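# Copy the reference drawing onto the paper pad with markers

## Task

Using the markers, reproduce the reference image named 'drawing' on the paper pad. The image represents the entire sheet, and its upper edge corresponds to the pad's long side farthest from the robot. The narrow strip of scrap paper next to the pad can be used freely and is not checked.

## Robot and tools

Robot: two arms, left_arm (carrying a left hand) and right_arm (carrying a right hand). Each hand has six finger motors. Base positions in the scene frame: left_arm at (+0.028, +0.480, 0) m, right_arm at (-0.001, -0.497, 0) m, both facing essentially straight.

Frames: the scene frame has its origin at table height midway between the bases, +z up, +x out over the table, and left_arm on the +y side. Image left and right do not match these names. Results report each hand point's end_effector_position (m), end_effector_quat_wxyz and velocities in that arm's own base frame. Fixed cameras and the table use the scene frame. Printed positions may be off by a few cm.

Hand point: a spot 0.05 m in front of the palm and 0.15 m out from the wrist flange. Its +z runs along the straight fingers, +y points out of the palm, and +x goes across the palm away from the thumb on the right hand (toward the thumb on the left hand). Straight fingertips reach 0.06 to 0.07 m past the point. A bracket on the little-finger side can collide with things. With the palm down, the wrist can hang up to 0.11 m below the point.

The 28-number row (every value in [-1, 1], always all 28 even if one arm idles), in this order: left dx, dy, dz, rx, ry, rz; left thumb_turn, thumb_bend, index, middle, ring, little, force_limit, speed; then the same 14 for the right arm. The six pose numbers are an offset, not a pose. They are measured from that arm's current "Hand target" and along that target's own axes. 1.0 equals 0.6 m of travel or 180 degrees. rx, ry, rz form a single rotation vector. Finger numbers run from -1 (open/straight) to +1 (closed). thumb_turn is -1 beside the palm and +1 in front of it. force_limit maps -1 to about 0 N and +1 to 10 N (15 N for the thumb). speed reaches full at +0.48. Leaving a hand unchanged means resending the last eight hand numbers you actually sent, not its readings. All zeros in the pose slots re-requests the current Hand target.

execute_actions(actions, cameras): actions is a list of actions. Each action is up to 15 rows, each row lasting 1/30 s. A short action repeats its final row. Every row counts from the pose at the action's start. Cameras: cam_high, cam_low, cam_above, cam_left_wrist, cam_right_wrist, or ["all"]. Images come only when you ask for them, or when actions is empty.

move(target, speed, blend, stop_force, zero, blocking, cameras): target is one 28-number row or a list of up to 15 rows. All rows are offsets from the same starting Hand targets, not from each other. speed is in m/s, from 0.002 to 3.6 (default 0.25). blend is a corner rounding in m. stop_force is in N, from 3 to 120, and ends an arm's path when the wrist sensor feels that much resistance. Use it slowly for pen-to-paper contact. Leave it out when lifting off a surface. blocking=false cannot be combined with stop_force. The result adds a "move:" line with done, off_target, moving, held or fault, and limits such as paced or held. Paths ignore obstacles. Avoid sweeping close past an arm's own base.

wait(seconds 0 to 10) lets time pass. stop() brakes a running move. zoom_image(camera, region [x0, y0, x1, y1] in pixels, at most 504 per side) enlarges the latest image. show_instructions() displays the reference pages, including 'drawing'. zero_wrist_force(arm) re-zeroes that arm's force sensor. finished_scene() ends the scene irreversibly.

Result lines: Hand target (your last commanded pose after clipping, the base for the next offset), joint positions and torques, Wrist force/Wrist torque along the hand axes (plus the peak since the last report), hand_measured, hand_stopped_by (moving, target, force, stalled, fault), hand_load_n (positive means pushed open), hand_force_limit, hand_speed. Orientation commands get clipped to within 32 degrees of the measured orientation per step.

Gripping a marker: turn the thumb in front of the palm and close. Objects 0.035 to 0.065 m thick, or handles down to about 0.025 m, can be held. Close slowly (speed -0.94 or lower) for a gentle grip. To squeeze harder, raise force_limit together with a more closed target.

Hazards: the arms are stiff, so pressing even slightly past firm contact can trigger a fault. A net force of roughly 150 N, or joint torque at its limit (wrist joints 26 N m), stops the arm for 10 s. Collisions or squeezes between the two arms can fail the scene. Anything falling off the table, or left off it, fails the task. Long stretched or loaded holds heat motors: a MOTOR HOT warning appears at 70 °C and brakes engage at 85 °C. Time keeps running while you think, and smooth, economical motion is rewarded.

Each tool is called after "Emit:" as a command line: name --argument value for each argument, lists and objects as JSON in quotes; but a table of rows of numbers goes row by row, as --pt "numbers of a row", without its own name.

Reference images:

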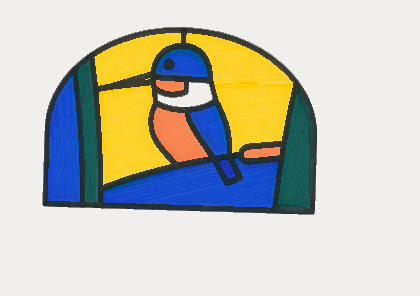

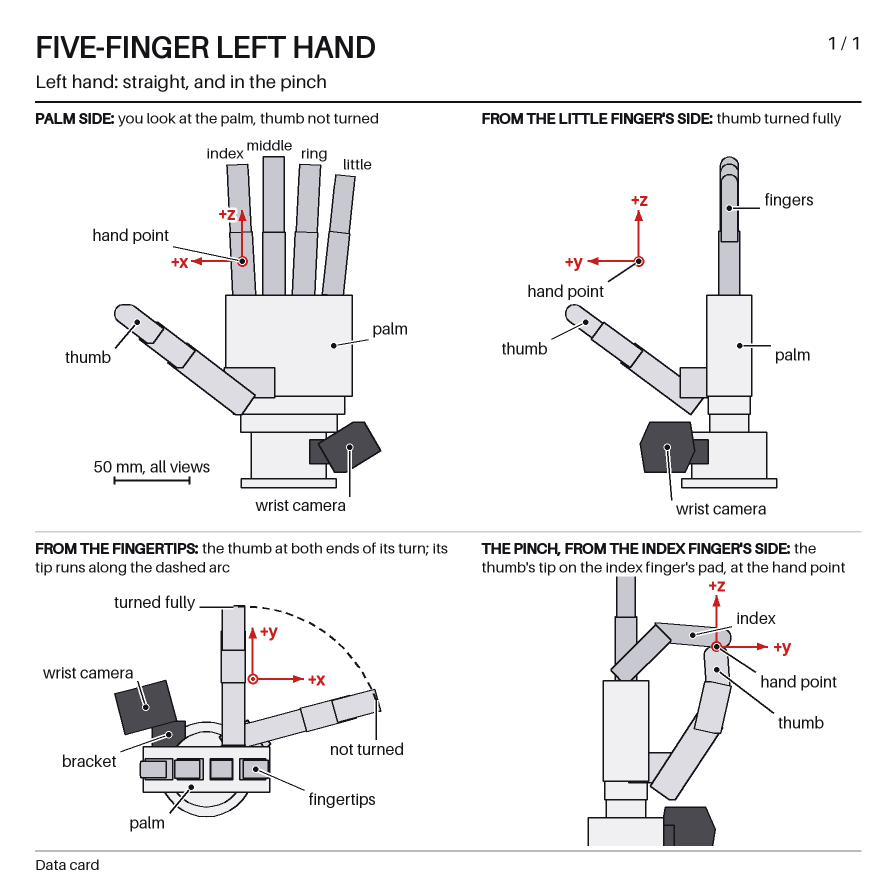

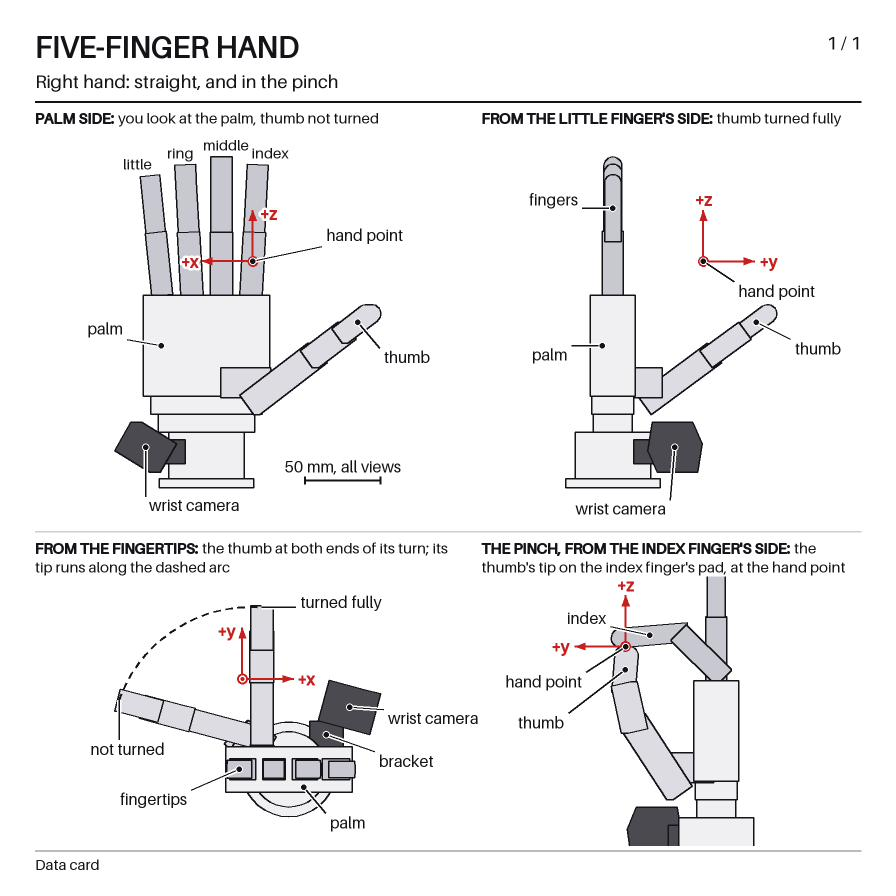

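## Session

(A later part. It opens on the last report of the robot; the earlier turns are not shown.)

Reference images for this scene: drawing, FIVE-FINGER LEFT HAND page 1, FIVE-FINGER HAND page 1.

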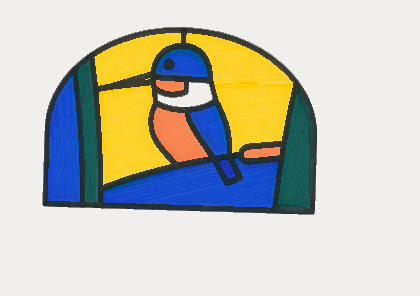

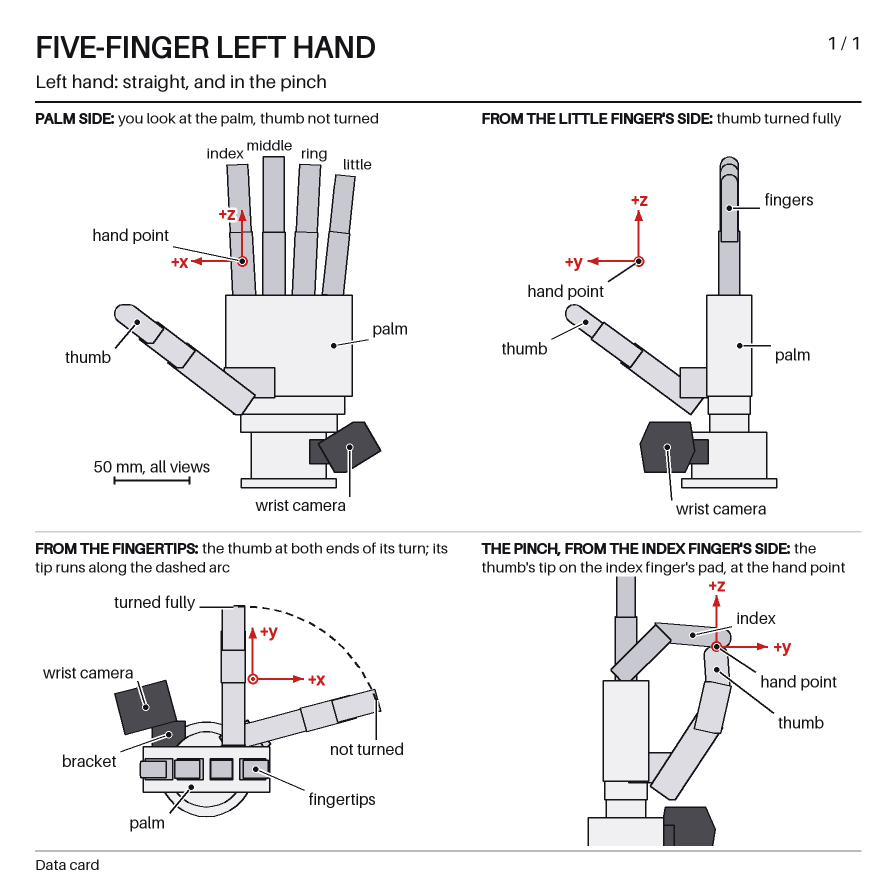

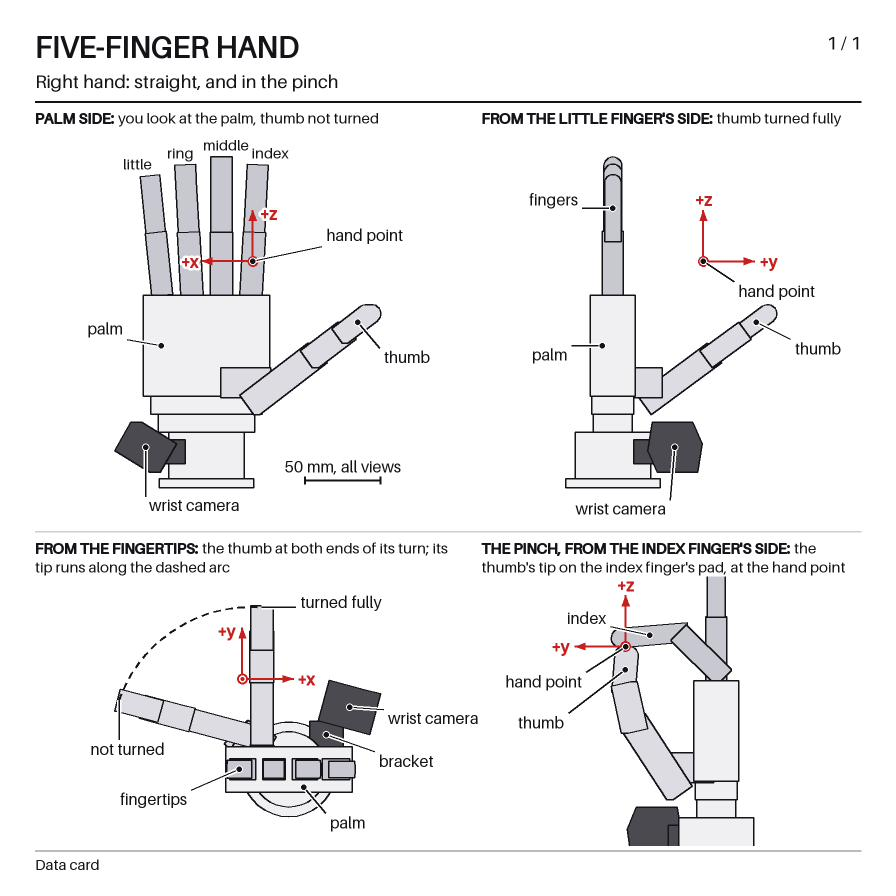

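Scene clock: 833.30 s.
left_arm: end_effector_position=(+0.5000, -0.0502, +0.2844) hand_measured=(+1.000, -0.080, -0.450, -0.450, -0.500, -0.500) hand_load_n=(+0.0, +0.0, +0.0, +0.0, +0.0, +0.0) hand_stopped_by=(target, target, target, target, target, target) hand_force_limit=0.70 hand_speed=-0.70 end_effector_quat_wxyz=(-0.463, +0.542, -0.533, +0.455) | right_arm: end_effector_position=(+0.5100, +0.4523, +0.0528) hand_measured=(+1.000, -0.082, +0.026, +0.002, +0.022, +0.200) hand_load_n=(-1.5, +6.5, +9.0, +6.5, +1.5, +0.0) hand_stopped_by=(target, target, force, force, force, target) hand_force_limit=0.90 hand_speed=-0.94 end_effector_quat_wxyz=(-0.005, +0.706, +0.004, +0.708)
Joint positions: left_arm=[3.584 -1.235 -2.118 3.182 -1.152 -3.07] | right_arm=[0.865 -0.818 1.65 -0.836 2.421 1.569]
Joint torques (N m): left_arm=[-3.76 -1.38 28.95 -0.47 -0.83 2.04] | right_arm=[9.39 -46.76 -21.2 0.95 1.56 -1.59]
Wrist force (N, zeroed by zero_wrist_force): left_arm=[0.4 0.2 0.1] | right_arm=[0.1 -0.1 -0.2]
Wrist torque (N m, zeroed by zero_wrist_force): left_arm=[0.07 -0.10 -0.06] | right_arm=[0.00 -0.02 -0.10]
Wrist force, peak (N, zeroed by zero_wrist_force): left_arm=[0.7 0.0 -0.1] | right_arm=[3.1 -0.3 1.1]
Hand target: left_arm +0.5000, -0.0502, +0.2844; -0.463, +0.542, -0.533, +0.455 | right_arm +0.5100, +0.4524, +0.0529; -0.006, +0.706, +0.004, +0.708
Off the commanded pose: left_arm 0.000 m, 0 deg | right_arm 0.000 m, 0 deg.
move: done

Emit:
move --pt "0 0 0 0 0 0 1 -0.08 -0.45 -0.45 -0.5 -0.5 0.7 -0.7 0 -0.03567 0.0375 0 0 0 1 -0.08 0.65 0.5 0.3 0.2 0.9 -0.94" --pt "0 0 0 0 0 0 1 -0.08 -0.45 -0.45 -0.5 -0.5 0.7 -0.7 -0.0076 -0.03567 0.0375 0 0 0 1 -0.08 0.65 0.5 0.3 0.2 0.9 -0.94" --pt "0 0 0 0 0 0 1 -0.08 -0.45 -0.45 -0.5 -0.5 0.7 -0.7 -0.0077 -0.03433 0.03083 0 0 0 1 -0.08 0.65 0.5 0.3 0.2 0.9 -0.94" --pt "0 0 0 0 0 0 1 -0.08 -0.45 -0.45 -0.5 -0.5 0.7 -0.7 -0.0077 -0.03017 0.02083 0 0 0 1 -0.08 0.65 0.5 0.3 0.2 0.9 -0.94" --pt "0 0 0 0 0 0 1 -0.08 -0.45 -0.45 -0.5 -0.5 0.7 -0.7 -0.0077 -0.02517 0.0100 0 0 0 1 -0.08 0.65 0.5 0.3 0.2 0.9 -0.94" --pt "0 0 0 0 0 0 1 -0.08 -0.45 -0.45 -0.5 -0.5 0.7 -0.7 -0.0077 -0.02017 -0.0005 0 0 0 1 -0.08 0.65 0.5 0.3 0.2 0.9 -0.94" --pt "0 0 0 0 0 0 1 -0.08 -0.45 -0.45 -0.5 -0.5 0.7 -0.7 -0.0077 -0.0225 -0.0005 0 0 0 1 -0.08 0.65 0.5 0.3 0.2 0.9 -0.94" --pt "0 0 0 0 0 0 1 -0.08 -0.45 -0.45 -0.5 -0.5 0.7 -0.7 -0.0077 -0.02767 0.0100 0 0 0 1 -0.08 0.65 0.5 0.3 0.2 0.9 -0.94" --pt "0 0 0 0 0 0 1 -0.08 -0.45 -0.45 -0.5 -0.5 0.7 -0.7 -0.0077 -0.03267 0.02083 0 0 0 1 -0.08 0.65 0.5 0.3 0.2 0.9 -0.94" --pt "0 0 0 0 0 0 1 -0.08 -0.45 -0.45 -0.5 -0.5 0.7 -0.7 -0.0077 -0.03683 0.03083 0 0 0 1 -0.08 0.65 0.5 0.3 0.2 0.9 -0.94" --pt "0 0 0 0 0 0 1 -0.08 -0.45 -0.45 -0.5 -0.5 0.7 -0.7 -0.0077 -0.03783 0.0370 0 0 0 1 -0.08 0.65 0.5 0.3 0.2 0.9 -0.94" --pt "0 0 0 0 0 0 1 -0.08 -0.45 -0.45 -0.5 -0.5 0.7 -0.7 0 -0.03783 0.0370 0 0 0 1 -0.08 0.65 0.5 0.3 0.2 0.9 -0.94" --pt "0 0 0 0 0 0 1 -0.08 -0.45 -0.45 -0.5 -0.5 0.7 -0.7 0.0 0 -0.11 0 0 0 1 -0.08 0.65 0.5 0.3 0.2 0.9 -0.94" --speed '[0.2,0.04,0.06,0.06,0.06,0.06,0.06,0.06,0.06,0.06,0.06,0.1,0.3]' --blend '[0,0,0.001,0.001,0.001,0,0,0.001,0.001,0.001,0,0,0]' --cameras '["cam_above"]'

Emit:
zoom_image --camera "cam_above" --region '[415, 245, 485, 315]'

Scene clock: 837.87 s.
left_arm: end_effector_position=(+0.5000, -0.0502, +0.2844) hand_measured=(+1.000, -0.080, -0.450, -0.450, -0.500, -0.500) hand_load_n=(+0.0, +0.0, +0.0, +0.0, +0.0, +0.0) hand_stopped_by=(target, target, target, target, target, target) hand_force_limit=0.70 hand_speed=-0.70 end_effector_quat_wxyz=(-0.463, +0.542, -0.533, +0.455) | right_arm: end_effector_position=(+0.4441, +0.4515, +0.0527) hand_measured=(+1.000, -0.082, +0.026, +0.002, +0.022, +0.200) hand_load_n=(-1.5, +6.5, +9.5, +6.5, +1.5, +0.0) hand_stopped_by=(target, target, force, force, force, target) hand_force_limit=0.90 hand_speed=-0.94 end_effector_quat_wxyz=(-0.006, +0.706, +0.004, +0.708)
Joint positions: left_arm=[3.584 -1.235 -2.118 3.182 -1.152 -3.07] | right_arm=[0.96 -0.862 1.742 -0.885 2.517 1.569]
Joint torques (N m): left_arm=[-3.5 -0.34 28.46 -0.51 -0.44 2.03] | right_arm=[9.24 -45.4 -5.06 -2.9 1.58 -2.37]
Wrist force (N, zeroed by zero_wrist_force): left_arm=[0.3 0.1 -0.2] | right_arm=[0.0 -0.1 0.1]
Wrist torque (N m, zeroed by zero_wrist_force): left_arm=[0.07 -0.08 -0.07] | right_arm=[-0.01 -0.01 0.01]
Wrist force, peak (N, zeroed by zero_wrist_force): left_arm=[0.6 0.1 0.0] | right_arm=[2.7 -1.0 1.0]
Hand target: left_arm +0.5000, -0.0502, +0.2844; -0.463, +0.542, -0.533, +0.455 | right_arm +0.4440, +0.4515, +0.0527; -0.006, +0.706, +0.004, +0.708
Off the commanded pose: left_arm 0.000 m, 0 deg | right_arm 0.000 m, 0 deg.
move: done
Images, in order (width x height): cam_above 896x504.

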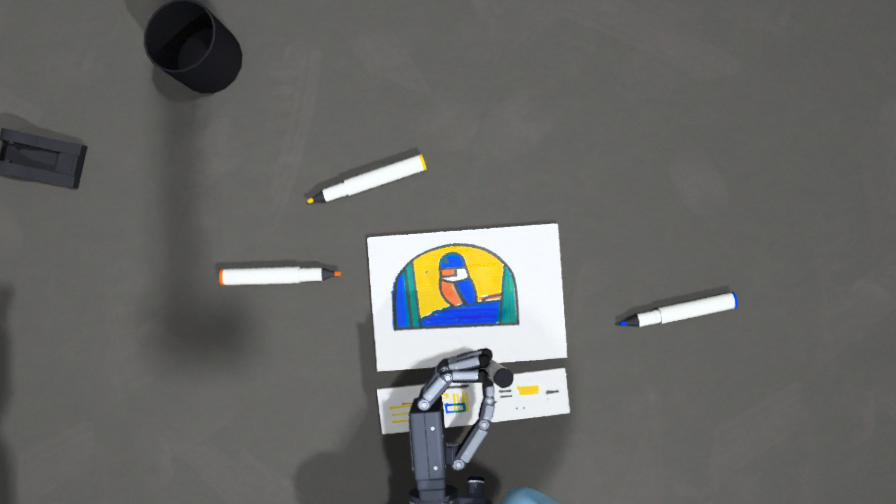

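Scaled by 7.200 from the camera's 896x504 image, which has a finer 1280x720 frame.

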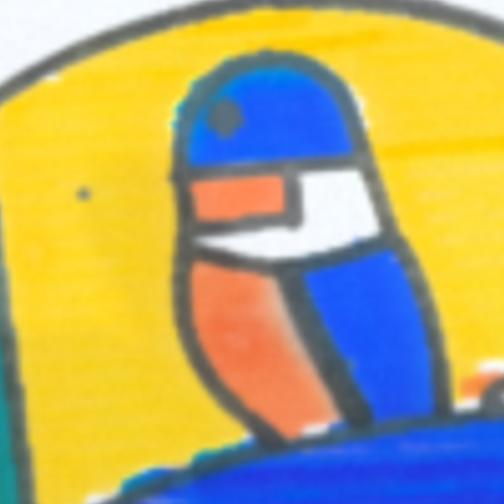

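Emit:
move --pt "0 0 0 0 0 0 1 -0.08 -0.45 -0.45 -0.5 -0.5 0.7 -0.7 0 -0.01183 0.1075 0 0 0 1 -0.08 0.65 0.5 0.3 0.2 0.9 -0.94" --pt "0 0 0 0 0 0 1 -0.08 -0.45 -0.45 -0.5 -0.5 0.7 -0.7 -0.0076 -0.01183 0.1075 0 0 0 1 -0.08 0.65 0.5 0.3 0.2 0.9 -0.94" --pt "0 0 0 0 0 0 1 -0.08 -0.45 -0.45 -0.5 -0.5 0.7 -0.7 -0.0077 -0.0025 0.0875 0 0 0 1 -0.08 0.65 0.5 0.3 0.2 0.9 -0.94" --pt "0 0 0 0 0 0 1 -0.08 -0.45 -0.45 -0.5 -0.5 0.7 -0.7 -0.0077 0.01083 0.09433 0 0 0 1 -0.08 0.65 0.5 0.3 0.2 0.9 -0.94" --pt "0 0 0 0 0 0 1 -0.08 -0.45 -0.45 -0.5 -0.5 0.7 -0.7 -0.0078 0.00017 0.1100 0 0 0 1 -0.08 0.65 0.5 0.3 0.2 0.9 -0.94" --pt "0 0 0 0 0 0 1 -0.08 -0.45 -0.45 -0.5 -0.5 0.7 -0.7 0 0.00017 0.1100 0 0 0 1 -0.08 0.65 0.5 0.3 0.2 0.9 -0.94" --pt "0 0 0 0 0 0 1 -0.08 -0.45 -0.45 -0.5 -0.5 0.7 -0.7 0 -0.06317 0.1815 0 0 0 1 -0.08 0.65 0.5 0.3 0.2 0.9 -0.94" --pt "0 0 0 0 0 0 1 -0.08 -0.45 -0.45 -0.5 -0.5 0.7 -0.7 -0.0076 -0.06317 0.1815 0 0 0 1 -0.08 0.65 0.5 0.3 0.2 0.9 -0.94" --pt "0 0 0 0 0 0 1 -0.08 -0.45 -0.45 -0.5 -0.5 0.7 -0.7 -0.0077 -0.11117 0.16783 0 0 0 1 -0.08 0.65 0.5 0.3 0.2 0.9 -0.94" --pt "0 0 0 0 0 0 1 -0.08 -0.45 -0.45 -0.5 -0.5 0.7 -0.7 -0.0076 -0.06367 0.17517 0 0 0 1 -0.08 0.65 0.5 0.3 0.2 0.9 -0.94" --pt "0 0 0 0 0 0 1 -0.08 -0.45 -0.45 -0.5 -0.5 0.7 -0.7 0 -0.06367 0.17517 0 0 0 1 -0.08 0.65 0.5 0.3 0.2 0.9 -0.94" --speed '[0.3,0.04,0.06,0.06,0.06,0.1,0.3,0.04,0.06,0.06,0.1]'

Scene clock: 844.77 s.
left_arm: end_effector_position=(+0.5000, -0.0502, +0.2844) hand_measured=(+1.000, -0.080, -0.450, -0.450, -0.500, -0.500) hand_load_n=(+0.5, +0.0, -0.5, +0.0, +0.0, +0.0) hand_stopped_by=(target, target, target, target, target, target) hand_force_limit=0.70 hand_speed=-0.70 end_effector_quat_wxyz=(-0.463, +0.542, -0.533, +0.455) | right_arm: end_effector_position=(+0.5485, +0.4911, +0.0530) hand_measured=(+1.000, -0.082, +0.026, +0.002, +0.022, +0.200) hand_load_n=(-1.5, +6.5, +9.0, +6.5, +1.5, +0.0) hand_stopped_by=(target, target, force, force, force, target) hand_force_limit=0.90 hand_speed=-0.94 end_effector_quat_wxyz=(-0.006, +0.706, +0.004, +0.708)
Joint positions: left_arm=[3.584 -1.235 -2.118 3.182 -1.152 -3.07] | right_arm=[0.858 -0.729 1.462 -0.738 2.414 1.569]
Joint torques (N m): left_arm=[-4.14 -0.74 28.1 -0.42 -0.56 2.23] | right_arm=[-13.65 -51.7 -8.79 0.58 -1.55 -2.32]
Wrist force (N, zeroed by zero_wrist_force): left_arm=[0.3 -0.1 -0.3] | right_arm=[-0.2 -0.2 -0.1]
Wrist torque (N m, zeroed by zero_wrist_force): left_arm=[0.05 -0.10 -0.06] | right_arm=[-0.01 0.04 -0.15]
Wrist force, peak (N, zeroed by zero_wrist_force): left_arm=[0.6 0.5 0.2] | right_arm=[2.9 -2.3 -0.3]
Hand target: left_arm +0.5000, -0.0502, +0.2844; -0.463, +0.542, -0.533, +0.455 | right_arm +0.5485, +0.4911, +0.0531; -0.006, +0.706, +0.004, +0.708
Off the commanded pose: left_arm 0.000 m, 0 deg | right_arm 0.000 m, 0 deg.
move: done

Emit:
move --pt "0 0 0 0 0 0 1 -0.08 -0.45 -0.45 -0.5 -0.5 0.7 -0.7 0 0.02617 0.04067 0 0 0 1 -0.08 0.65 0.5 0.3 0.2 0.9 -0.94" --pt "0 0 0 0 0 0 1 -0.08 -0.45 -0.45 -0.5 -0.5 0.7 -0.7 -0.0076 0.02617 0.04067 0 0 0 1 -0.08 0.65 0.5 0.3 0.2 0.9 -0.94" --pt "0 0 0 0 0 0 1 -0.08 -0.45 -0.45 -0.5 -0.5 0.7 -0.7 -0.0077 0.02617 0.02933 0 0 0 1 -0.08 0.65 0.5 0.3 0.2 0.9 -0.94" --pt "0 0 0 0 0 0 1 -0.08 -0.45 -0.45 -0.5 -0.5 0.7 -0.7 0 0.02617 0.02933 0 0 0 1 -0.08 0.65 0.5 0.3 0.2 0.9 -0.94" --pt "0 0 0 0 0 0 1 -0.08 -0.45 -0.45 -0.5 -0.5 0.7 -0.7 0 0.04217 0.02433 0 0 0 1 -0.08 0.65 0.5 0.3 0.2 0.9 -0.94" --pt "0 0 0 0 0 0 1 -0.08 -0.45 -0.45 -0.5 -0.5 0.7 -0.7 -0.0075 0.04217 0.02433 0 0 0 1 -0.08 0.65 0.5 0.3 0.2 0.9 -0.94" --pt "0 0 0 0 0 0 1 -0.08 -0.45 -0.45 -0.5 -0.5 0.7 -0.7 -0.0076 0.0475 0.01567 0 0 0 1 -0.08 0.65 0.5 0.3 0.2 0.9 -0.94" --pt "0 0 0 0 0 0 1 -0.08 -0.45 -0.45 -0.5 -0.5 0.7 -0.7 -0.0076 0.04917 0.00567 0 0 0 1 -0.08 0.65 0.5 0.3 0.2 0.9 -0.94" --pt "0 0 0 0 0 0 1 -0.08 -0.45 -0.45 -0.5 -0.5 0.7 -0.7 -0.0076 0.05133 -0.00433 0 0 0 1 -0.08 0.65 0.5 0.3 0.2 0.9 -0.94" --pt "0 0 0 0 0 0 1 -0.08 -0.45 -0.45 -0.5 -0.5 0.7 -0.7 0 0.05133 -0.00433 0 0 0 1 -0.08 0.65 0.5 0.3 0.2 0.9 -0.94" --pt "0 0 0 0 0 0 1 -0.08 -0.45 -0.45 -0.5 -0.5 0.7 -0.7 0 0.05133 -0.18 0 0 0 1 -0.08 0.65 0.5 0.3 0.2 0.9 -0.94" --speed '[0.2,0.04,0.06,0.1,0.2,0.04,0.06,0.06,0.06,0.1,0.3]' --blend '[0,0,0,0,0,0,0.001,0.001,0,0,0]' --cameras '["cam_above"]'

Emit:
zoom_image --camera "cam_above" --region '[380, 235, 530, 340]'

Scene clock: 849.83 s.
left_arm: end_effector_position=(+0.5000, -0.0502, +0.2844) hand_measured=(+1.000, -0.080, -0.450, -0.450, -0.500, -0.500) hand_load_n=(+0.0, +0.0, +0.0, +0.0, +0.0, +0.0) hand_stopped_by=(target, target, target, target, target, target) hand_force_limit=0.70 hand_speed=-0.70 end_effector_quat_wxyz=(-0.463, +0.542, -0.533, +0.455) | right_arm: end_effector_position=(+0.4411, +0.4588, +0.0527) hand_measured=(+1.000, -0.082, +0.026, +0.002, +0.024, +0.200) hand_load_n=(-1.5, +6.5, +9.0, +6.5, +1.5, -0.5) hand_stopped_by=(target, target, force, force, force, target) hand_force_limit=0.90 hand_speed=-0.94 end_effector_quat_wxyz=(-0.006, +0.706, +0.004, +0.708)
Joint positions: left_arm=[3.584 -1.235 -2.118 3.182 -1.152 -3.07] | right_arm=[0.973 -0.853 1.723 -0.875 2.529 1.568]
Joint torques (N m): left_arm=[-4.35 -0.14 29.77 -0.41 -0.71 2.13] | right_arm=[10.5 -45.49 -4.38 -2.86 1.54 -2.26]
Wrist force (N, zeroed by zero_wrist_force): left_arm=[0.5 0.1 -0.2] | right_arm=[-0.2 -0.1 0.2]
Wrist torque (N m, zeroed by zero_wrist_force): left_arm=[0.08 -0.13 -0.05] | right_arm=[-0.02 0.02 0.00]
Wrist force, peak (N, zeroed by zero_wrist_force): left_arm=[0.5 0.1 -0.3] | right_arm=[3.5 -0.2 1.2]
Hand target: left_arm +0.5000, -0.0502, +0.2844; -0.463, +0.542, -0.533, +0.455 | right_arm +0.4410, +0.4588, +0.0527; -0.006, +0.706, +0.004, +0.708
Off the commanded pose: left_arm 0.000 m, 0 deg | right_arm 0.000 m, 0 deg.
move: done
Images, in order (width x height): cam_above 896x504.

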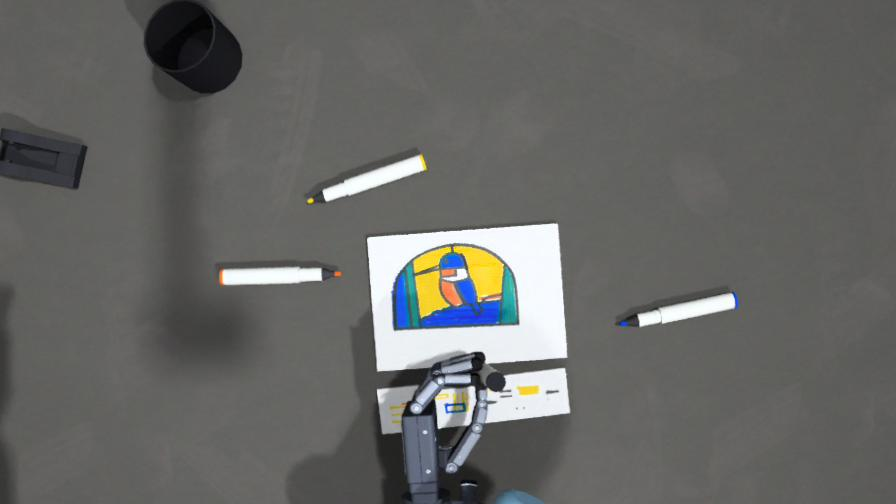

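Scaled by 3.360 from the camera's 896x504 image, which has a finer 1280x720 frame.

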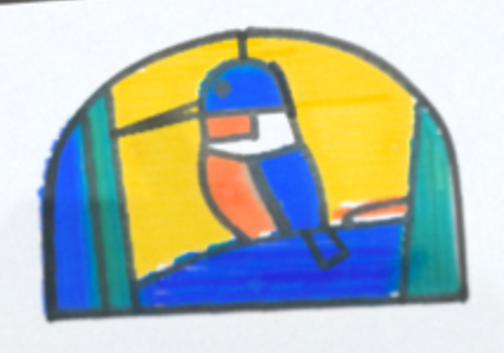

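Emit:
zoom_image --camera "cam_above" --region '[405, 240, 475, 300]'

Emit:
zoom_image --camera "cam_above" --region '[450, 280, 520, 330]'

Emit:
zoom_image --camera "cam_above" --region '[385, 280, 455, 335]'

Scaled by 7.200 from the camera's 896x504 image, which has a finer 1280x720 frame.

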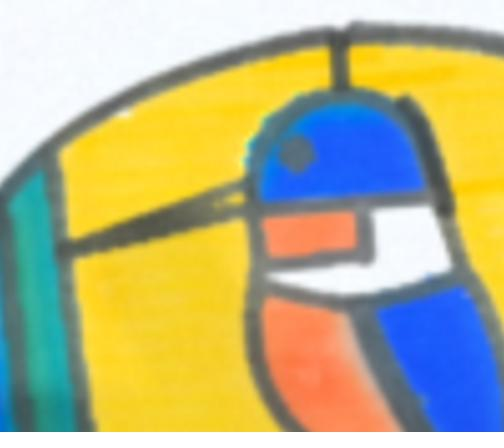

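Scaled by 7.200 from the camera's 896x504 image, which has a finer 1280x720 frame.

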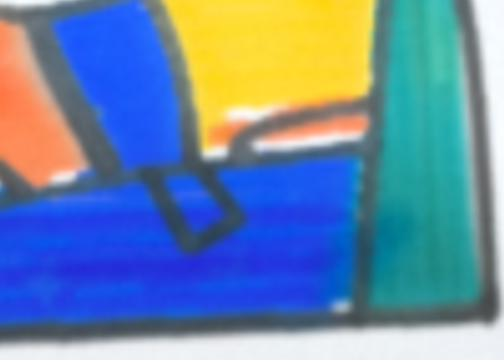

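Scaled by 7.200 from the camera's 896x504 image, which has a finer 1280x720 frame.

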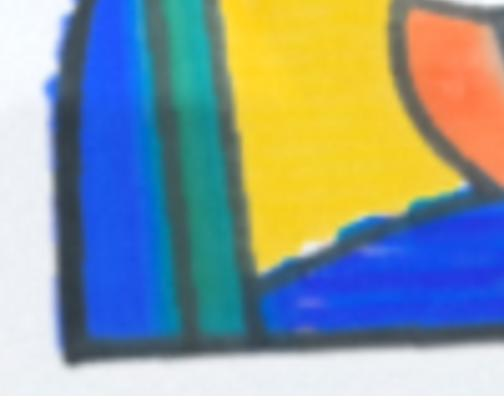

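Emit:
move --pt "0 0 0 0 0 0 1 -0.08 -0.45 -0.45 -0.5 -0.5 0.7 -0.7 0 -0.12017 0.18533 0 0 0 1 -0.08 0.65 0.5 0.3 0.2 0.9 -0.94" --pt "0 0 0 0 0 0 1 -0.08 -0.45 -0.45 -0.5 -0.5 0.7 -0.7 -0.0074 -0.12017 0.18533 0 0 0 1 -0.08 0.65 0.5 0.3 0.2 0.9 -0.94" --pt "0 0 0 0 0 0 1 -0.08 -0.45 -0.45 -0.5 -0.5 0.7 -0.7 -0.0075 -0.12383 0.18067 0 0 0 1 -0.08 0.65 0.5 0.3 0.2 0.9 -0.94" --pt "0 0 0 0 0 0 1 -0.08 -0.45 -0.45 -0.5 -0.5 0.7 -0.7 -0.0075 -0.1295 0.17233 0 0 0 1 -0.08 0.65 0.5 0.3 0.2 0.9 -0.94" --pt "0 0 0 0 0 0 1 -0.08 -0.45 -0.45 -0.5 -0.5 0.7 -0.7 -0.0075 -0.1345 0.16067 0 0 0 1 -0.08 0.65 0.5 0.3 0.2 0.9 -0.94" --pt "0 0 0 0 0 0 1 -0.08 -0.45 -0.45 -0.5 -0.5 0.7 -0.7 -0.0075 -0.13783 0.1490 0 0 0 1 -0.08 0.65 0.5 0.3 0.2 0.9 -0.94" --pt "0 0 0 0 0 0 1 -0.08 -0.45 -0.45 -0.5 -0.5 0.7 -0.7 -0.0075 -0.1395 0.1390 0 0 0 1 -0.08 0.65 0.5 0.3 0.2 0.9 -0.94" --pt "0 0 0 0 0 0 1 -0.08 -0.45 -0.45 -0.5 -0.5 0.7 -0.7 -0.0075 -0.13983 0.12567 0 0 0 1 -0.08 0.65 0.5 0.3 0.2 0.9 -0.94" --pt "0 0 0 0 0 0 1 -0.08 -0.45 -0.45 -0.5 -0.5 0.7 -0.7 -0.0075 -0.1405 0.10067 0 0 0 1 -0.08 0.65 0.5 0.3 0.2 0.9 -0.94" --pt "0 0 0 0 0 0 1 -0.08 -0.45 -0.45 -0.5 -0.5 0.7 -0.7 -0.0075 -0.1410 0.07733 0 0 0 1 -0.08 0.65 0.5 0.3 0.2 0.9 -0.94" --pt "0 0 0 0 0 0 1 -0.08 -0.45 -0.45 -0.5 -0.5 0.7 -0.7 0 -0.1410 0.07733 0 0 0 1 -0.08 0.65 0.5 0.3 0.2 0.9 -0.94" --speed '[0.3,0.04,0.07,0.07,0.07,0.07,0.07,0.07,0.07,0.07,0.1]' --blend '[0,0,0.001,0.001,0.001,0.001,0.001,0.001,0.001,0,0]'

Scene clock: 854.53 s.
left_arm: end_effector_position=(+0.5000, -0.0502, +0.2844) hand_measured=(+1.000, -0.080, -0.450, -0.450, -0.500, -0.500) hand_load_n=(+0.0, +0.0, +0.0, +0.0, +0.0, +0.0) hand_stopped_by=(target, target, target, target, target, target) hand_force_limit=0.70 hand_speed=-0.70 end_effector_quat_wxyz=(-0.463, +0.542, -0.533, +0.455) | right_arm: end_effector_position=(+0.4862, +0.5440, +0.0529) hand_measured=(+1.000, -0.082, +0.026, +0.002, +0.024, +0.200) hand_load_n=(-1.5, +6.5, +9.5, +6.5, +1.5, +0.0) hand_stopped_by=(target, target, force, force, force, target) hand_force_limit=0.90 hand_speed=-0.94 end_effector_quat_wxyz=(-0.006, +0.706, +0.004, +0.708)
Joint positions: left_arm=[3.584 -1.235 -2.118 3.182 -1.152 -3.07] | right_arm=[0.99 -0.689 1.379 -0.695 2.546 1.568]
Joint torques (N m): left_arm=[-5.13 -0.1 29.65 -0.45 -0.96 2.12] | right_arm=[9.39 -54.15 -23.11 0.94 1.48 -1.69]
Wrist force (N, zeroed by zero_wrist_force): left_arm=[-0.1 0.2 0.0] | right_arm=[-0.1 -0.1 0.2]
Wrist torque (N m, zeroed by zero_wrist_force): left_arm=[0.08 -0.03 -0.09] | right_arm=[-0.02 0.01 -0.09]
Wrist force, peak (N, zeroed by zero_wrist_force): left_arm=[0.7 0.1 0.0] | right_arm=[2.8 0.1 1.5]
Hand target: left_arm +0.5000, -0.0502, +0.2844; -0.463, +0.542, -0.533, +0.455 | right_arm +0.4862, +0.5441, +0.0530; -0.006, +0.706, +0.004, +0.708
Off the commanded pose: left_arm 0.000 m, 0 deg | right_arm 0.000 m, 0 deg.
move: done

Emit:
move --pt "0 0 0 0 0 0 1 -0.08 -0.45 -0.45 -0.5 -0.5 0.7 -0.7 0 0.05133 0.01467 0 0 0 1 -0.08 0.65 0.5 0.3 0.2 0.9 -0.94" --pt "0 0 0 0 0 0 1 -0.08 -0.45 -0.45 -0.5 -0.5 0.7 -0.7 -0.0075 0.05133 0.01467 0 0 0 1 -0.08 0.65 0.5 0.3 0.2 0.9 -0.94" --pt "0 0 0 0 0 0 1 -0.08 -0.45 -0.45 -0.5 -0.5 0.7 -0.7 -0.0076 0.06383 0.02033 0 0 0 1 -0.08 0.65 0.5 0.3 0.2 0.9 -0.94" --pt "0 0 0 0 0 0 1 -0.08 -0.45 -0.45 -0.5 -0.5 0.7 -0.7 -0.0076 0.0740 0.0240 0 0 0 1 -0.08 0.65 0.5 0.3 0.2 0.9 -0.94" --pt "0 0 0 0 0 0 1 -0.08 -0.45 -0.45 -0.5 -0.5 0.7 -0.7 -0.0076 0.08383 0.0275 0 0 0 1 -0.08 0.65 0.5 0.3 0.2 0.9 -0.94" --pt "0 0 0 0 0 0 1 -0.08 -0.45 -0.45 -0.5 -0.5 0.7 -0.7 -0.0076 0.0965 0.03117 0 0 0 1 -0.08 0.65 0.5 0.3 0.2 0.9 -0.94" --pt "0 0 0 0 0 0 1 -0.08 -0.45 -0.45 -0.5 -0.5 0.7 -0.7 -0.0076 0.1080 0.03333 0 0 0 1 -0.08 0.65 0.5 0.3 0.2 0.9 -0.94" --pt "0 0 0 0 0 0 1 -0.08 -0.45 -0.45 -0.5 -0.5 0.7 -0.7 0 0.1080 0.03333 0 0 0 1 -0.08 0.65 0.5 0.3 0.2 0.9 -0.94" --pt "0 0 0 0 0 0 1 -0.08 -0.45 -0.45 -0.5 -0.5 0.7 -0.7 0 0.16633 0.0390 0 0 0 1 -0.08 0.65 0.5 0.3 0.2 0.9 -0.94" --pt "0 0 0 0 0 0 1 -0.08 -0.45 -0.45 -0.5 -0.5 0.7 -0.7 -0.0075 0.16633 0.0390 0 0 0 1 -0.08 0.65 0.5 0.3 0.2 0.9 -0.94" --pt "0 0 0 0 0 0 1 -0.08 -0.45 -0.45 -0.5 -0.5 0.7 -0.7 -0.0076 0.1805 0.03933 0 0 0 1 -0.08 0.65 0.5 0.3 0.2 0.9 -0.94" --pt "0 0 0 0 0 0 1 -0.08 -0.45 -0.45 -0.5 -0.5 0.7 -0.7 -0.0076 0.1975 0.0400 0 0 0 1 -0.08 0.65 0.5 0.3 0.2 0.9 -0.94" --pt "0 0 0 0 0 0 1 -0.08 -0.45 -0.45 -0.5 -0.5 0.7 -0.7 0 0.1975 0.0400 0 0 0 1 -0.08 0.65 0.5 0.3 0.2 0.9 -0.94" --speed '[0.25,0.04,0.07,0.07,0.07,0.07,0.07,0.1,0.25,0.04,0.07,0.07,0.1]' --blend '[0,0,0.001,0.001,0.001,0.001,0,0,0,0,0.001,0,0]'

Scene clock: 859.53 s.
left_arm: end_effector_position=(+0.5000, -0.0502, +0.2844) hand_measured=(+1.000, -0.080, -0.450, -0.450, -0.500, -0.500) hand_load_n=(+0.0, +0.0, +0.0, -0.5, +0.0, +0.0) hand_stopped_by=(target, target, target, target, target, target) hand_force_limit=0.70 hand_speed=-0.70 end_effector_quat_wxyz=(-0.463, +0.542, -0.533, +0.455) | right_arm: end_effector_position=(+0.5118, +0.4259, +0.0528) hand_measured=(+1.000, -0.082, +0.026, +0.002, +0.022, +0.200) hand_load_n=(-1.5, +6.5, +9.0, +7.0, +1.5, +0.0) hand_stopped_by=(target, target, force, force, force, target) hand_force_limit=0.90 hand_speed=-0.94 end_effector_quat_wxyz=(-0.006, +0.706, +0.004, +0.708)
Joint positions: left_arm=[3.584 -1.235 -2.118 3.182 -1.152 -3.07] | right_arm=[0.83 -0.854 1.726 -0.876 2.387 1.569]
Joint torques (N m): left_arm=[-4.56 0.18 28.35 -0.17 -0.63 2.09] | right_arm=[-13.74 -46.94 -15.4 0.49 -1.56 -1.76]
Wrist force (N, zeroed by zero_wrist_force): left_arm=[0.4 0.0 0.1] | right_arm=[-0.1 -0.1 -0.1]
Wrist torque (N m, zeroed by zero_wrist_force): left_arm=[0.03 -0.09 -0.06] | right_arm=[0.01 0.01 -0.03]
Wrist force, peak (N, zeroed by zero_wrist_force): left_arm=[0.6 0.1 0.1] | right_arm=[2.3 -1.6 -0.4]
Hand target: left_arm +0.5000, -0.0502, +0.2844; -0.463, +0.542, -0.533, +0.455 | right_arm +0.5119, +0.4259, +0.0529; -0.006, +0.706, +0.004, +0.708
Off the commanded pose: left_arm 0.000 m, 0 deg | right_arm 0.000 m, 0 deg.
move: done

Emit:
move --pt "0 0 0 0 0 0 1 -0.08 -0.45 -0.45 -0.5 -0.5 0.7 -0.7 0 0.00017 0.0095 0 0 0 1 -0.08 0.65 0.5 0.3 0.2 0.9 -0.94" --pt "0 0 0 0 0 0 1 -0.08 -0.45 -0.45 -0.5 -0.5 0.7 -0.7 -0.0075 0.00017 0.0095 0 0 0 1 -0.08 0.65 0.5 0.3 0.2 0.9 -0.94" --pt "0 0 0 0 0 0 1 -0.08 -0.45 -0.45 -0.5 -0.5 0.7 -0.7 -0.0076 -0.01533 0.0080 0 0 0 1 -0.08 0.65 0.5 0.3 0.2 0.9 -0.94" --pt "0 0 0 0 0 0 1 -0.08 -0.45 -0.45 -0.5 -0.5 0.7 -0.7 -0.0076 -0.02867 0.00683 0 0 0 1 -0.08 0.65 0.5 0.3 0.2 0.9 -0.94" --pt "0 0 0 0 0 0 1 -0.08 -0.45 -0.45 -0.5 -0.5 0.7 -0.7 -0.0076 -0.03467 0.00567 0 0 0 1 -0.08 0.65 0.5 0.3 0.2 0.9 -0.94" --pt "0 0 0 0 0 0 1 -0.08 -0.45 -0.45 -0.5 -0.5 0.7 -0.7 -0.0076 -0.03817 0.00283 0 0 0 1 -0.08 0.65 0.5 0.3 0.2 0.9 -0.94" --pt "0 0 0 0 0 0 1 -0.08 -0.45 -0.45 -0.5 -0.5 0.7 -0.7 -0.0076 -0.03767 -0.00133 0 0 0 1 -0.08 0.65 0.5 0.3 0.2 0.9 -0.94" --pt "0 0 0 0 0 0 1 -0.08 -0.45 -0.45 -0.5 -0.5 0.7 -0.7 -0.0076 -0.03117 -0.00233 0 0 0 1 -0.08 0.65 0.5 0.3 0.2 0.9 -0.94" --pt "0 0 0 0 0 0 1 -0.08 -0.45 -0.45 -0.5 -0.5 0.7 -0.7 0 -0.03117 -0.00233 0 0 0 1 -0.08 0.65 0.5 0.3 0.2 0.9 -0.94" --pt "0 0 0 0 0 0 1 -0.08 -0.45 -0.45 -0.5 -0.5 0.7 -0.7 0 -0.03117 -0.14 0 0 0 1 -0.08 0.65 0.5 0.3 0.2 0.9 -0.94" --speed '[0.15,0.04,0.06,0.06,0.06,0.05,0.05,0.05,0.1,0.3]' --blend '[0,0,0.001,0.001,0.0005,0,0,0,0,0]' --cameras '["cam_above"]'

Emit:
zoom_image --camera "cam_above" --region '[380, 235, 530, 340]'

Emit:
zoom_image --camera "cam_above" --region '[450, 280, 520, 330]'

Emit:
zoom_image --camera "cam_above" --region '[380, 240, 450, 335]'

Scene clock: 863.53 s.
left_arm: end_effector_position=(+0.5000, -0.0502, +0.2844) hand_measured=(+1.000, -0.080, -0.450, -0.450, -0.500, -0.500) hand_load_n=(+0.0, +0.0, +0.0, +0.0, +0.0, +0.0) hand_stopped_by=(target, target, target, target, target, target) hand_force_limit=0.70 hand_speed=-0.70 end_effector_quat_wxyz=(-0.463, +0.542, -0.533, +0.455) | right_arm: end_effector_position=(+0.4277, +0.4434, +0.0527) hand_measured=(+1.000, -0.082, +0.026, +0.002, +0.022, +0.200) hand_load_n=(-1.5, +6.5, +9.0, +6.5, +1.5, +0.0) hand_stopped_by=(target, target, force, force, force, target) hand_force_limit=0.90 hand_speed=-0.94 end_effector_quat_wxyz=(-0.006, +0.706, +0.004, +0.708)
Joint positions: left_arm=[3.584 -1.235 -2.118 3.182 -1.152 -3.07] | right_arm=[0.977 -0.882 1.786 -0.908 2.534 1.568]
Joint torques (N m): left_arm=[-4.34 -0.28 28.55 -0.39 -0.65 1.86] | right_arm=[8.63 -45.28 -3.01 -2.93 1.51 -2.06]
Wrist force (N, zeroed by zero_wrist_force): left_arm=[0.3 -0.1 -0.1] | right_arm=[-0.2 -0.2 -0.1]
Wrist torque (N m, zeroed by zero_wrist_force): left_arm=[0.05 -0.10 -0.06] | right_arm=[-0.01 0.03 0.00]
Wrist force, peak (N, zeroed by zero_wrist_force): left_arm=[0.5 0.3 -0.1] | right_arm=[2.6 -0.3 1.0]
Hand target: left_arm +0.5000, -0.0502, +0.2844; -0.463, +0.542, -0.533, +0.455 | right_arm +0.4276, +0.4434, +0.0527; -0.006, +0.706, +0.004, +0.708
Off the commanded pose: left_arm 0.000 m, 0 deg | right_arm 0.000 m, 0 deg.
move: done
Images, in order (width x height): cam_above 896x504.

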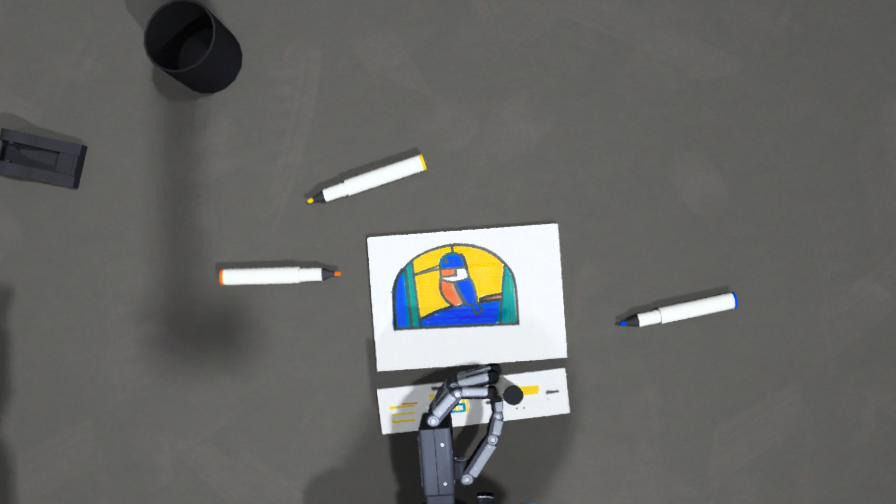

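Scaled by 3.360 from the camera's 896x504 image, which has a finer 1280x720 frame.

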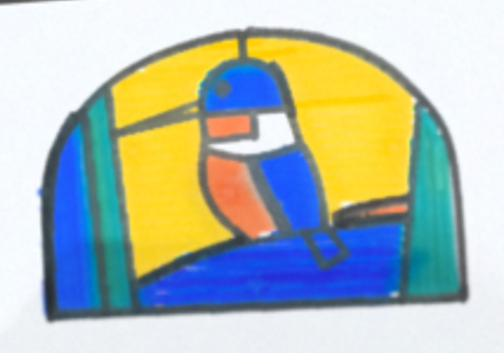

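Scaled by 7.200 from the camera's 896x504 image, which has a finer 1280x720 frame.

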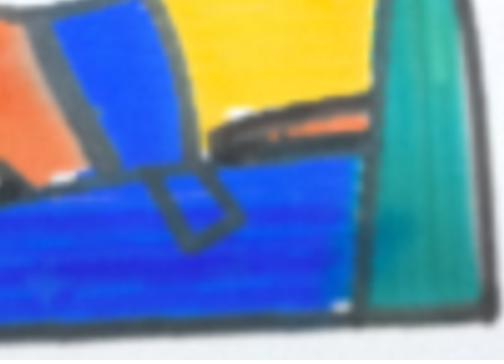

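Scaled by 5.305 from the camera's 896x504 image, which has a finer 1280x720 frame.

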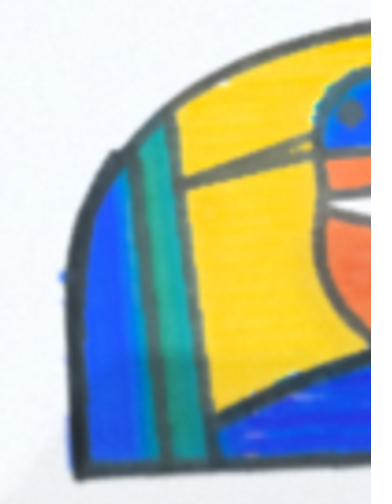

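Emit:
move --pt "0 0 0 0 0 0 1 -0.08 -0.45 -0.45 -0.5 -0.5 0.7 -0.7 0 -0.06267 0.21567 0 0 0 1 -0.08 0.65 0.5 0.3 0.2 0.9 -0.94" --pt "0 0 0 0 0 0 1 -0.08 -0.45 -0.45 -0.5 -0.5 0.7 -0.7 -0.0076 -0.06267 0.21567 0 0 0 1 -0.08 0.65 0.5 0.3 0.2 0.9 -0.94" --pt "0 0 0 0 0 0 1 -0.08 -0.45 -0.45 -0.5 -0.5 0.7 -0.7 -0.0077 -0.05933 0.21567 0 0 0 1 -0.08 0.65 0.5 0.3 0.2 0.9 -0.94" --pt "0 0 0 0 0 0 1 -0.08 -0.45 -0.45 -0.5 -0.5 0.7 -0.7 -0.0077 -0.06267 0.21867 0 0 0 1 -0.08 0.65 0.5 0.3 0.2 0.9 -0.94" --pt "0 0 0 0 0 0 1 -0.08 -0.45 -0.45 -0.5 -0.5 0.7 -0.7 -0.0077 -0.0660 0.21567 0 0 0 1 -0.08 0.65 0.5 0.3 0.2 0.9 -0.94" --pt "0 0 0 0 0 0 1 -0.08 -0.45 -0.45 -0.5 -0.5 0.7 -0.7 -0.0077 -0.06267 0.21267 0 0 0 1 -0.08 0.65 0.5 0.3 0.2 0.9 -0.94" --pt "0 0 0 0 0 0 1 -0.08 -0.45 -0.45 -0.5 -0.5 0.7 -0.7 -0.0077 -0.05933 0.21567 0 0 0 1 -0.08 0.65 0.5 0.3 0.2 0.9 -0.94" --pt "0 0 0 0 0 0 1 -0.08 -0.45 -0.45 -0.5 -0.5 0.7 -0.7 0 -0.06267 0.21567 0 0 0 1 -0.08 0.65 0.5 0.3 0.2 0.9 -0.94" --pt "0 0 0 0 0 0 1 -0.08 -0.45 -0.45 -0.5 -0.5 0.7 -0.7 0 -0.07517 0.20367 0 0 0 1 -0.08 0.65 0.5 0.3 0.2 0.9 -0.94" --pt "0 0 0 0 0 0 1 -0.08 -0.45 -0.45 -0.5 -0.5 0.7 -0.7 -0.0076 -0.07517 0.20367 0 0 0 1 -0.08 0.65 0.5 0.3 0.2 0.9 -0.94" --pt "0 0 0 0 0 0 1 -0.08 -0.45 -0.45 -0.5 -0.5 0.7 -0.7 -0.0077 -0.0745 0.21167 0 0 0 1 -0.08 0.65 0.5 0.3 0.2 0.9 -0.94" --pt "0 0 0 0 0 0 1 -0.08 -0.45 -0.45 -0.5 -0.5 0.7 -0.7 -0.0077 -0.0705 0.22283 0 0 0 1 -0.08 0.65 0.5 0.3 0.2 0.9 -0.94" --pt "0 0 0 0 0 0 1 -0.08 -0.45 -0.45 -0.5 -0.5 0.7 -0.7 -0.0077 -0.06583 0.22733 0 0 0 1 -0.08 0.65 0.5 0.3 0.2 0.9 -0.94" --pt "0 0 0 0 0 0 1 -0.08 -0.45 -0.45 -0.5 -0.5 0.7 -0.7 -0.0077 -0.05917 0.23067 0 0 0 1 -0.08 0.65 0.5 0.3 0.2 0.9 -0.94" --pt "0 0 0 0 0 0 1 -0.08 -0.45 -0.45 -0.5 -0.5 0.7 -0.7 0 -0.05917 0.23067 0 0 0 1 -0.08 0.65 0.5 0.3 0.2 0.9 -0.94" --speed '[0.3,0.04,0.04,0.04,0.04,0.04,0.04,0.1,0.2,0.04,0.06,0.06,0.06,0.06,0.1]' --blend '[0,0,0,0.0005,0.0005,0.0005,0,0,0,0,0.001,0.001,0.001,0,0]'

Scene clock: 868.77 s.
left_arm: end_effector_position=(+0.5000, -0.0502, +0.2844) hand_measured=(+1.000, -0.080, -0.450, -0.450, -0.500, -0.500) hand_load_n=(+0.0, +0.0, +0.0, +0.0, +0.0, +0.0) hand_stopped_by=(target, target, target, target, target, target) hand_force_limit=0.70 hand_speed=-0.70 end_effector_quat_wxyz=(-0.463, +0.542, -0.533, +0.455) | right_arm: end_effector_position=(+0.5655, +0.4808, +0.0530) hand_measured=(+1.000, -0.082, +0.026, +0.002, +0.022, +0.200) hand_load_n=(-1.5, +6.5, +9.0, +6.5, +1.5, +0.0) hand_stopped_by=(target, target, force, force, force, target) hand_force_limit=0.90 hand_speed=-0.94 end_effector_quat_wxyz=(-0.006, +0.706, +0.004, +0.708)
Joint positions: left_arm=[3.584 -1.235 -2.118 3.182 -1.152 -3.07] | right_arm=[0.826 -0.73 1.464 -0.739 2.383 1.569]
Joint torques (N m): left_arm=[-3.94 0.24 29.85 -0.64 -0.52 1.93] | right_arm=[-13.86 -50.49 -23.39 0.59 -1.59 1.24]
Wrist force (N, zeroed by zero_wrist_force): left_arm=[0.4 0.2 0.0] | right_arm=[0.0 -0.3 -0.1]
Wrist torque (N m, zeroed by zero_wrist_force): left_arm=[0.08 -0.10 -0.07] | right_arm=[-0.02 0.01 -0.15]
Wrist force, peak (N, zeroed by zero_wrist_force): left_arm=[0.5 0.4 -0.2] | right_arm=[3.2 -0.7 1.0]
Hand target: left_arm +0.5000, -0.0502, +0.2844; -0.463, +0.542, -0.533, +0.455 | right_arm +0.5655, +0.4809, +0.0531; -0.006, +0.706, +0.004, +0.708
Off the commanded pose: left_arm 0.000 m, 0 deg | right_arm 0.000 m, 0 deg.
move: done

Emit:
move --pt "0 0 0 0 0 0 1 -0.08 -0.45 -0.45 -0.5 -0.5 0.7 -0.7 0 0.1125 -0.04233 0 0 0 1 -0.08 0.65 0.5 0.3 0.2 0.9 -0.94" --pt "0 0 0 0 0 0 1 -0.08 -0.45 -0.45 -0.5 -0.5 0.7 -0.7 -0.0076 0.1125 -0.04233 0 0 0 1 -0.08 0.65 0.5 0.3 0.2 0.9 -0.94" --pt "0 0 0 0 0 0 1 -0.08 -0.45 -0.45 -0.5 -0.5 0.7 -0.7 -0.0076 0.11583 -0.05233 0 0 0 1 -0.08 0.65 0.5 0.3 0.2 0.9 -0.94" --pt "0 0 0 0 0 0 1 -0.08 -0.45 -0.45 -0.5 -0.5 0.7 -0.7 -0.0076 0.11733 -0.0640 0 0 0 1 -0.08 0.65 0.5 0.3 0.2 0.9 -0.94" --pt "0 0 0 0 0 0 1 -0.08 -0.45 -0.45 -0.5 -0.5 0.7 -0.7 -0.0076 0.1175 -0.08567 0 0 0 1 -0.08 0.65 0.5 0.3 0.2 0.9 -0.94" --pt "0 0 0 0 0 0 1 -0.08 -0.45 -0.45 -0.5 -0.5 0.7 -0.7 -0.0076 0.1175 -0.1140 0 0 0 1 -0.08 0.65 0.5 0.3 0.2 0.9 -0.94" --pt "0 0 0 0 0 0 1 -0.08 -0.45 -0.45 -0.5 -0.5 0.7 -0.7 0 0.1175 -0.1140 0 0 0 1 -0.08 0.65 0.5 0.3 0.2 0.9 -0.94" --pt "0 0 0 0 0 0 1 -0.08 -0.45 -0.45 -0.5 -0.5 0.7 -0.7 0 0.0815 -0.1340 0 0 0 1 -0.08 0.65 0.5 0.3 0.2 0.9 -0.94" --pt "0 0 0 0 0 0 1 -0.08 -0.45 -0.45 -0.5 -0.5 0.7 -0.7 -0.0077 0.0815 -0.1340 0 0 0 1 -0.08 0.65 0.5 0.3 0.2 0.9 -0.94" --pt "0 0 0 0 0 0 1 -0.08 -0.45 -0.45 -0.5 -0.5 0.7 -0.7 0 0.0815 -0.1340 0 0 0 1 -0.08 0.65 0.5 0.3 0.2 0.9 -0.94" --pt "0 0 0 0 0 0 1 -0.08 -0.45 -0.45 -0.5 -0.5 0.7 -0.7 0 0.00583 -0.09633 0 0 0 1 -0.08 0.65 0.5 0.3 0.2 0.9 -0.94" --pt "0 0 0 0 0 0 1 -0.08 -0.45 -0.45 -0.5 -0.5 0.7 -0.7 -0.0076 0.00583 -0.09633 0 0 0 1 -0.08 0.65 0.5 0.3 0.2 0.9 -0.94" --pt "0 0 0 0 0 0 1 -0.08 -0.45 -0.45 -0.5 -0.5 0.7 -0.7 -0.0076 0.02417 -0.0940 0 0 0 1 -0.08 0.65 0.5 0.3 0.2 0.9 -0.94" --pt "0 0 0 0 0 0 1 -0.08 -0.45 -0.45 -0.5 -0.5 0.7 -0.7 0 0.02417 -0.0940 0 0 0 1 -0.08 0.65 0.5 0.3 0.2 0.9 -0.94" --pt "0 0 0 0 0 0 1 -0.08 -0.45 -0.45 -0.5 -0.5 0.7 -0.7 0.01 0.05 -0.24 0 0 0 1 -0.08 0.65 0.5 0.3 0.2 0.9 -0.94" --speed '[0.3,0.05,0.08,0.08,0.08,0.08,0.12,0.3,0.05,0.12,0.3,0.05,0.08,0.12,0.3]' --blend '[0,0,0.001,0.001,0.001,0,0,0,0,0,0,0,0,0,0]' --cameras '["cam_above"]'

Emit:
zoom_image --camera "cam_above" --region '[355, 215, 575, 380]'

Emit:
zoom_image --camera "cam_above" --region '[415, 240, 525, 335]'

Scene clock: 876.07 s.
left_arm: end_effector_position=(+0.5000, -0.0502, +0.2844) hand_measured=(+1.000, -0.080, -0.450, -0.450, -0.500, -0.500) hand_load_n=(+0.0, +0.0, +0.0, -0.5, +0.0, +0.0) hand_stopped_by=(target, target, target, target, target, target) hand_force_limit=0.70 hand_speed=-0.70 end_effector_quat_wxyz=(-0.463, +0.542, -0.533, +0.455) | right_arm: end_effector_position=(+0.4220, +0.4489, +0.0586) hand_measured=(+1.000, -0.082, +0.026, +0.002, +0.022, +0.200) hand_load_n=(-1.5, +6.5, +9.5, +7.0, +1.5, +0.0) hand_stopped_by=(target, target, force, force, force, target) hand_force_limit=0.90 hand_speed=-0.94 end_effector_quat_wxyz=(-0.006, +0.706, +0.004, +0.708)
Joint positions: left_arm=[3.584 -1.235 -2.118 3.182 -1.152 -3.07] | right_arm=[0.992 -0.888 1.774 -0.891 2.549 1.568]
Joint torques (N m): left_arm=[-5.44 0.18 27.65 -0.42 -0.5 1.86] | right_arm=[9.61 -43.98 -5.19 -2.92 1.71 -2.35]
Wrist force (N, zeroed by zero_wrist_force): left_arm=[0.4 0.1 -0.1] | right_arm=[-0.3 -0.2 0.0]
Wrist torque (N m, zeroed by zero_wrist_force): left_arm=[0.06 -0.11 -0.06] | right_arm=[-0.02 0.03 0.00]
Wrist force, peak (N, zeroed by zero_wrist_force): left_arm=[0.6 0.4 -0.2] | right_arm=[2.8 0.1 1.4]
Hand target: left_arm +0.5000, -0.0502, +0.2844; -0.463, +0.542, -0.533, +0.455 | right_arm +0.4219, +0.4488, +0.0587; -0.006, +0.706, +0.004, +0.708
Off the commanded pose: left_arm 0.000 m, 0 deg | right_arm 0.000 m, 0 deg.
move: done
Images, in order (width x height): cam_above 896x504.

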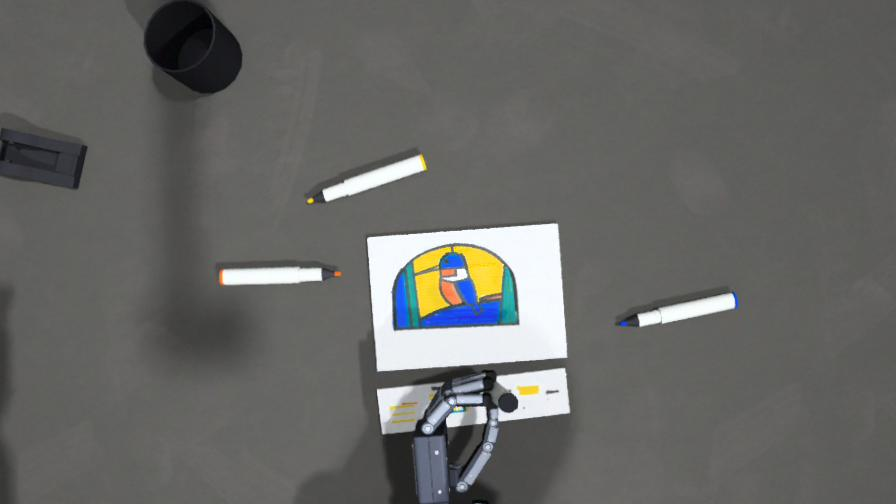

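Scaled by 2.291 from the camera's 896x504 image, which has a finer 1280x720 frame.

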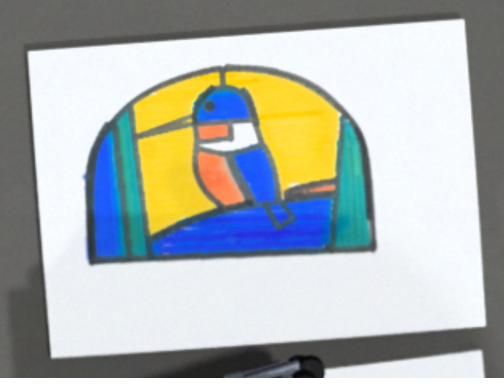

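Scaled by 4.582 from the camera's 896x504 image, which has a finer 1280x720 frame.

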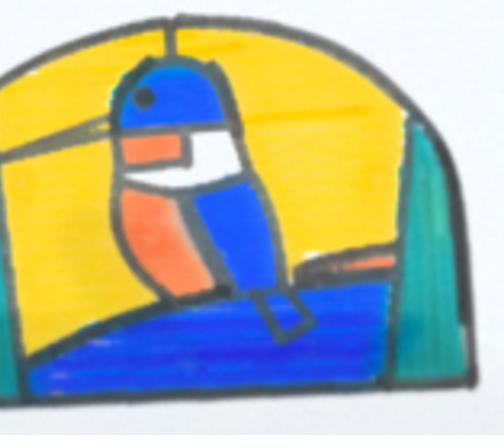

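Emit:
move --pt "0 0 0 0 0 0 1 -0.08 -0.45 -0.45 -0.5 -0.5 0.7 -0.7 0.2022 -0.0006 0.0006 0 0 0 1 -0.08 0.65 0.5 0.3 0.2 0.9 -0.94" --pt "0 0 0 0 0 0 1 -0.08 -0.45 -0.45 -0.5 -0.5 0.7 -0.7 0.2022 0.36968 0.38143 -0.09225 0.01261 0.50111 1 -0.08 0.65 0.5 0.3 0.2 0.9 -0.94" --speed 0.3 --blend '[0.04,0]' --cameras '["cam_above", "cam_low"]'

Emit:
zoom_image --camera "cam_above" --region '[365, 225, 545, 350]'

Scene clock: 880.53 s.
left_arm: end_effector_position=(+0.5000, -0.0502, +0.2844) hand_measured=(+1.000, -0.080, -0.450, -0.450, -0.500, -0.500) hand_load_n=(+0.0, +0.0, +0.0, -0.5, +0.0, +0.0) hand_stopped_by=(target, target, target, target, target, target) hand_force_limit=0.70 hand_speed=-0.70 end_effector_quat_wxyz=(-0.463, +0.542, -0.533, +0.455) | right_arm: end_effector_position=(+0.6535, +0.2301, +0.1803) hand_measured=(+1.000, -0.082, +0.026, +0.002, +0.022, +0.200) hand_load_n=(-1.5, +6.5, +9.0, +6.5, +1.5, +0.0) hand_stopped_by=(target, target, force, force, force, target) hand_force_limit=0.90 hand_speed=-0.94 end_effector_quat_wxyz=(+0.412, -0.483, +0.587, -0.502)
Joint positions: left_arm=[3.584 -1.235 -2.118 3.182 -1.152 -3.07] | right_arm=[0.256 -1.244 1.744 -0.326 2.016 3.216]
Joint torques (N m): left_arm=[-4.17 -0.04 28.36 -0.44 -0.74 1.91] | right_arm=[-13.95 -22.17 -25.11 0.73 -1.6 1.92]
Wrist force (N, zeroed by zero_wrist_force): left_arm=[0.2 -0.1 -0.1] | right_arm=[-0.4 1.4 0.2]
Wrist torque (N m, zeroed by zero_wrist_force): left_arm=[0.04 -0.08 -0.07] | right_arm=[0.15 0.05 -0.19]
Wrist force, peak (N, zeroed by zero_wrist_force): left_arm=[0.6 0.1 -0.1] | right_arm=[-0.6 1.9 0.1]
Hand target: left_arm +0.5000, -0.0502, +0.2844; -0.463, +0.542, -0.533, +0.455 | right_arm +0.6536, +0.2301, +0.1803; +0.412, -0.483, +0.587, -0.502
Off the commanded pose: left_arm 0.000 m, 0 deg | right_arm 0.000 m, 0 deg.
move: done
Images, in order (width x height): cam_low 896x504, cam_above 896x504.

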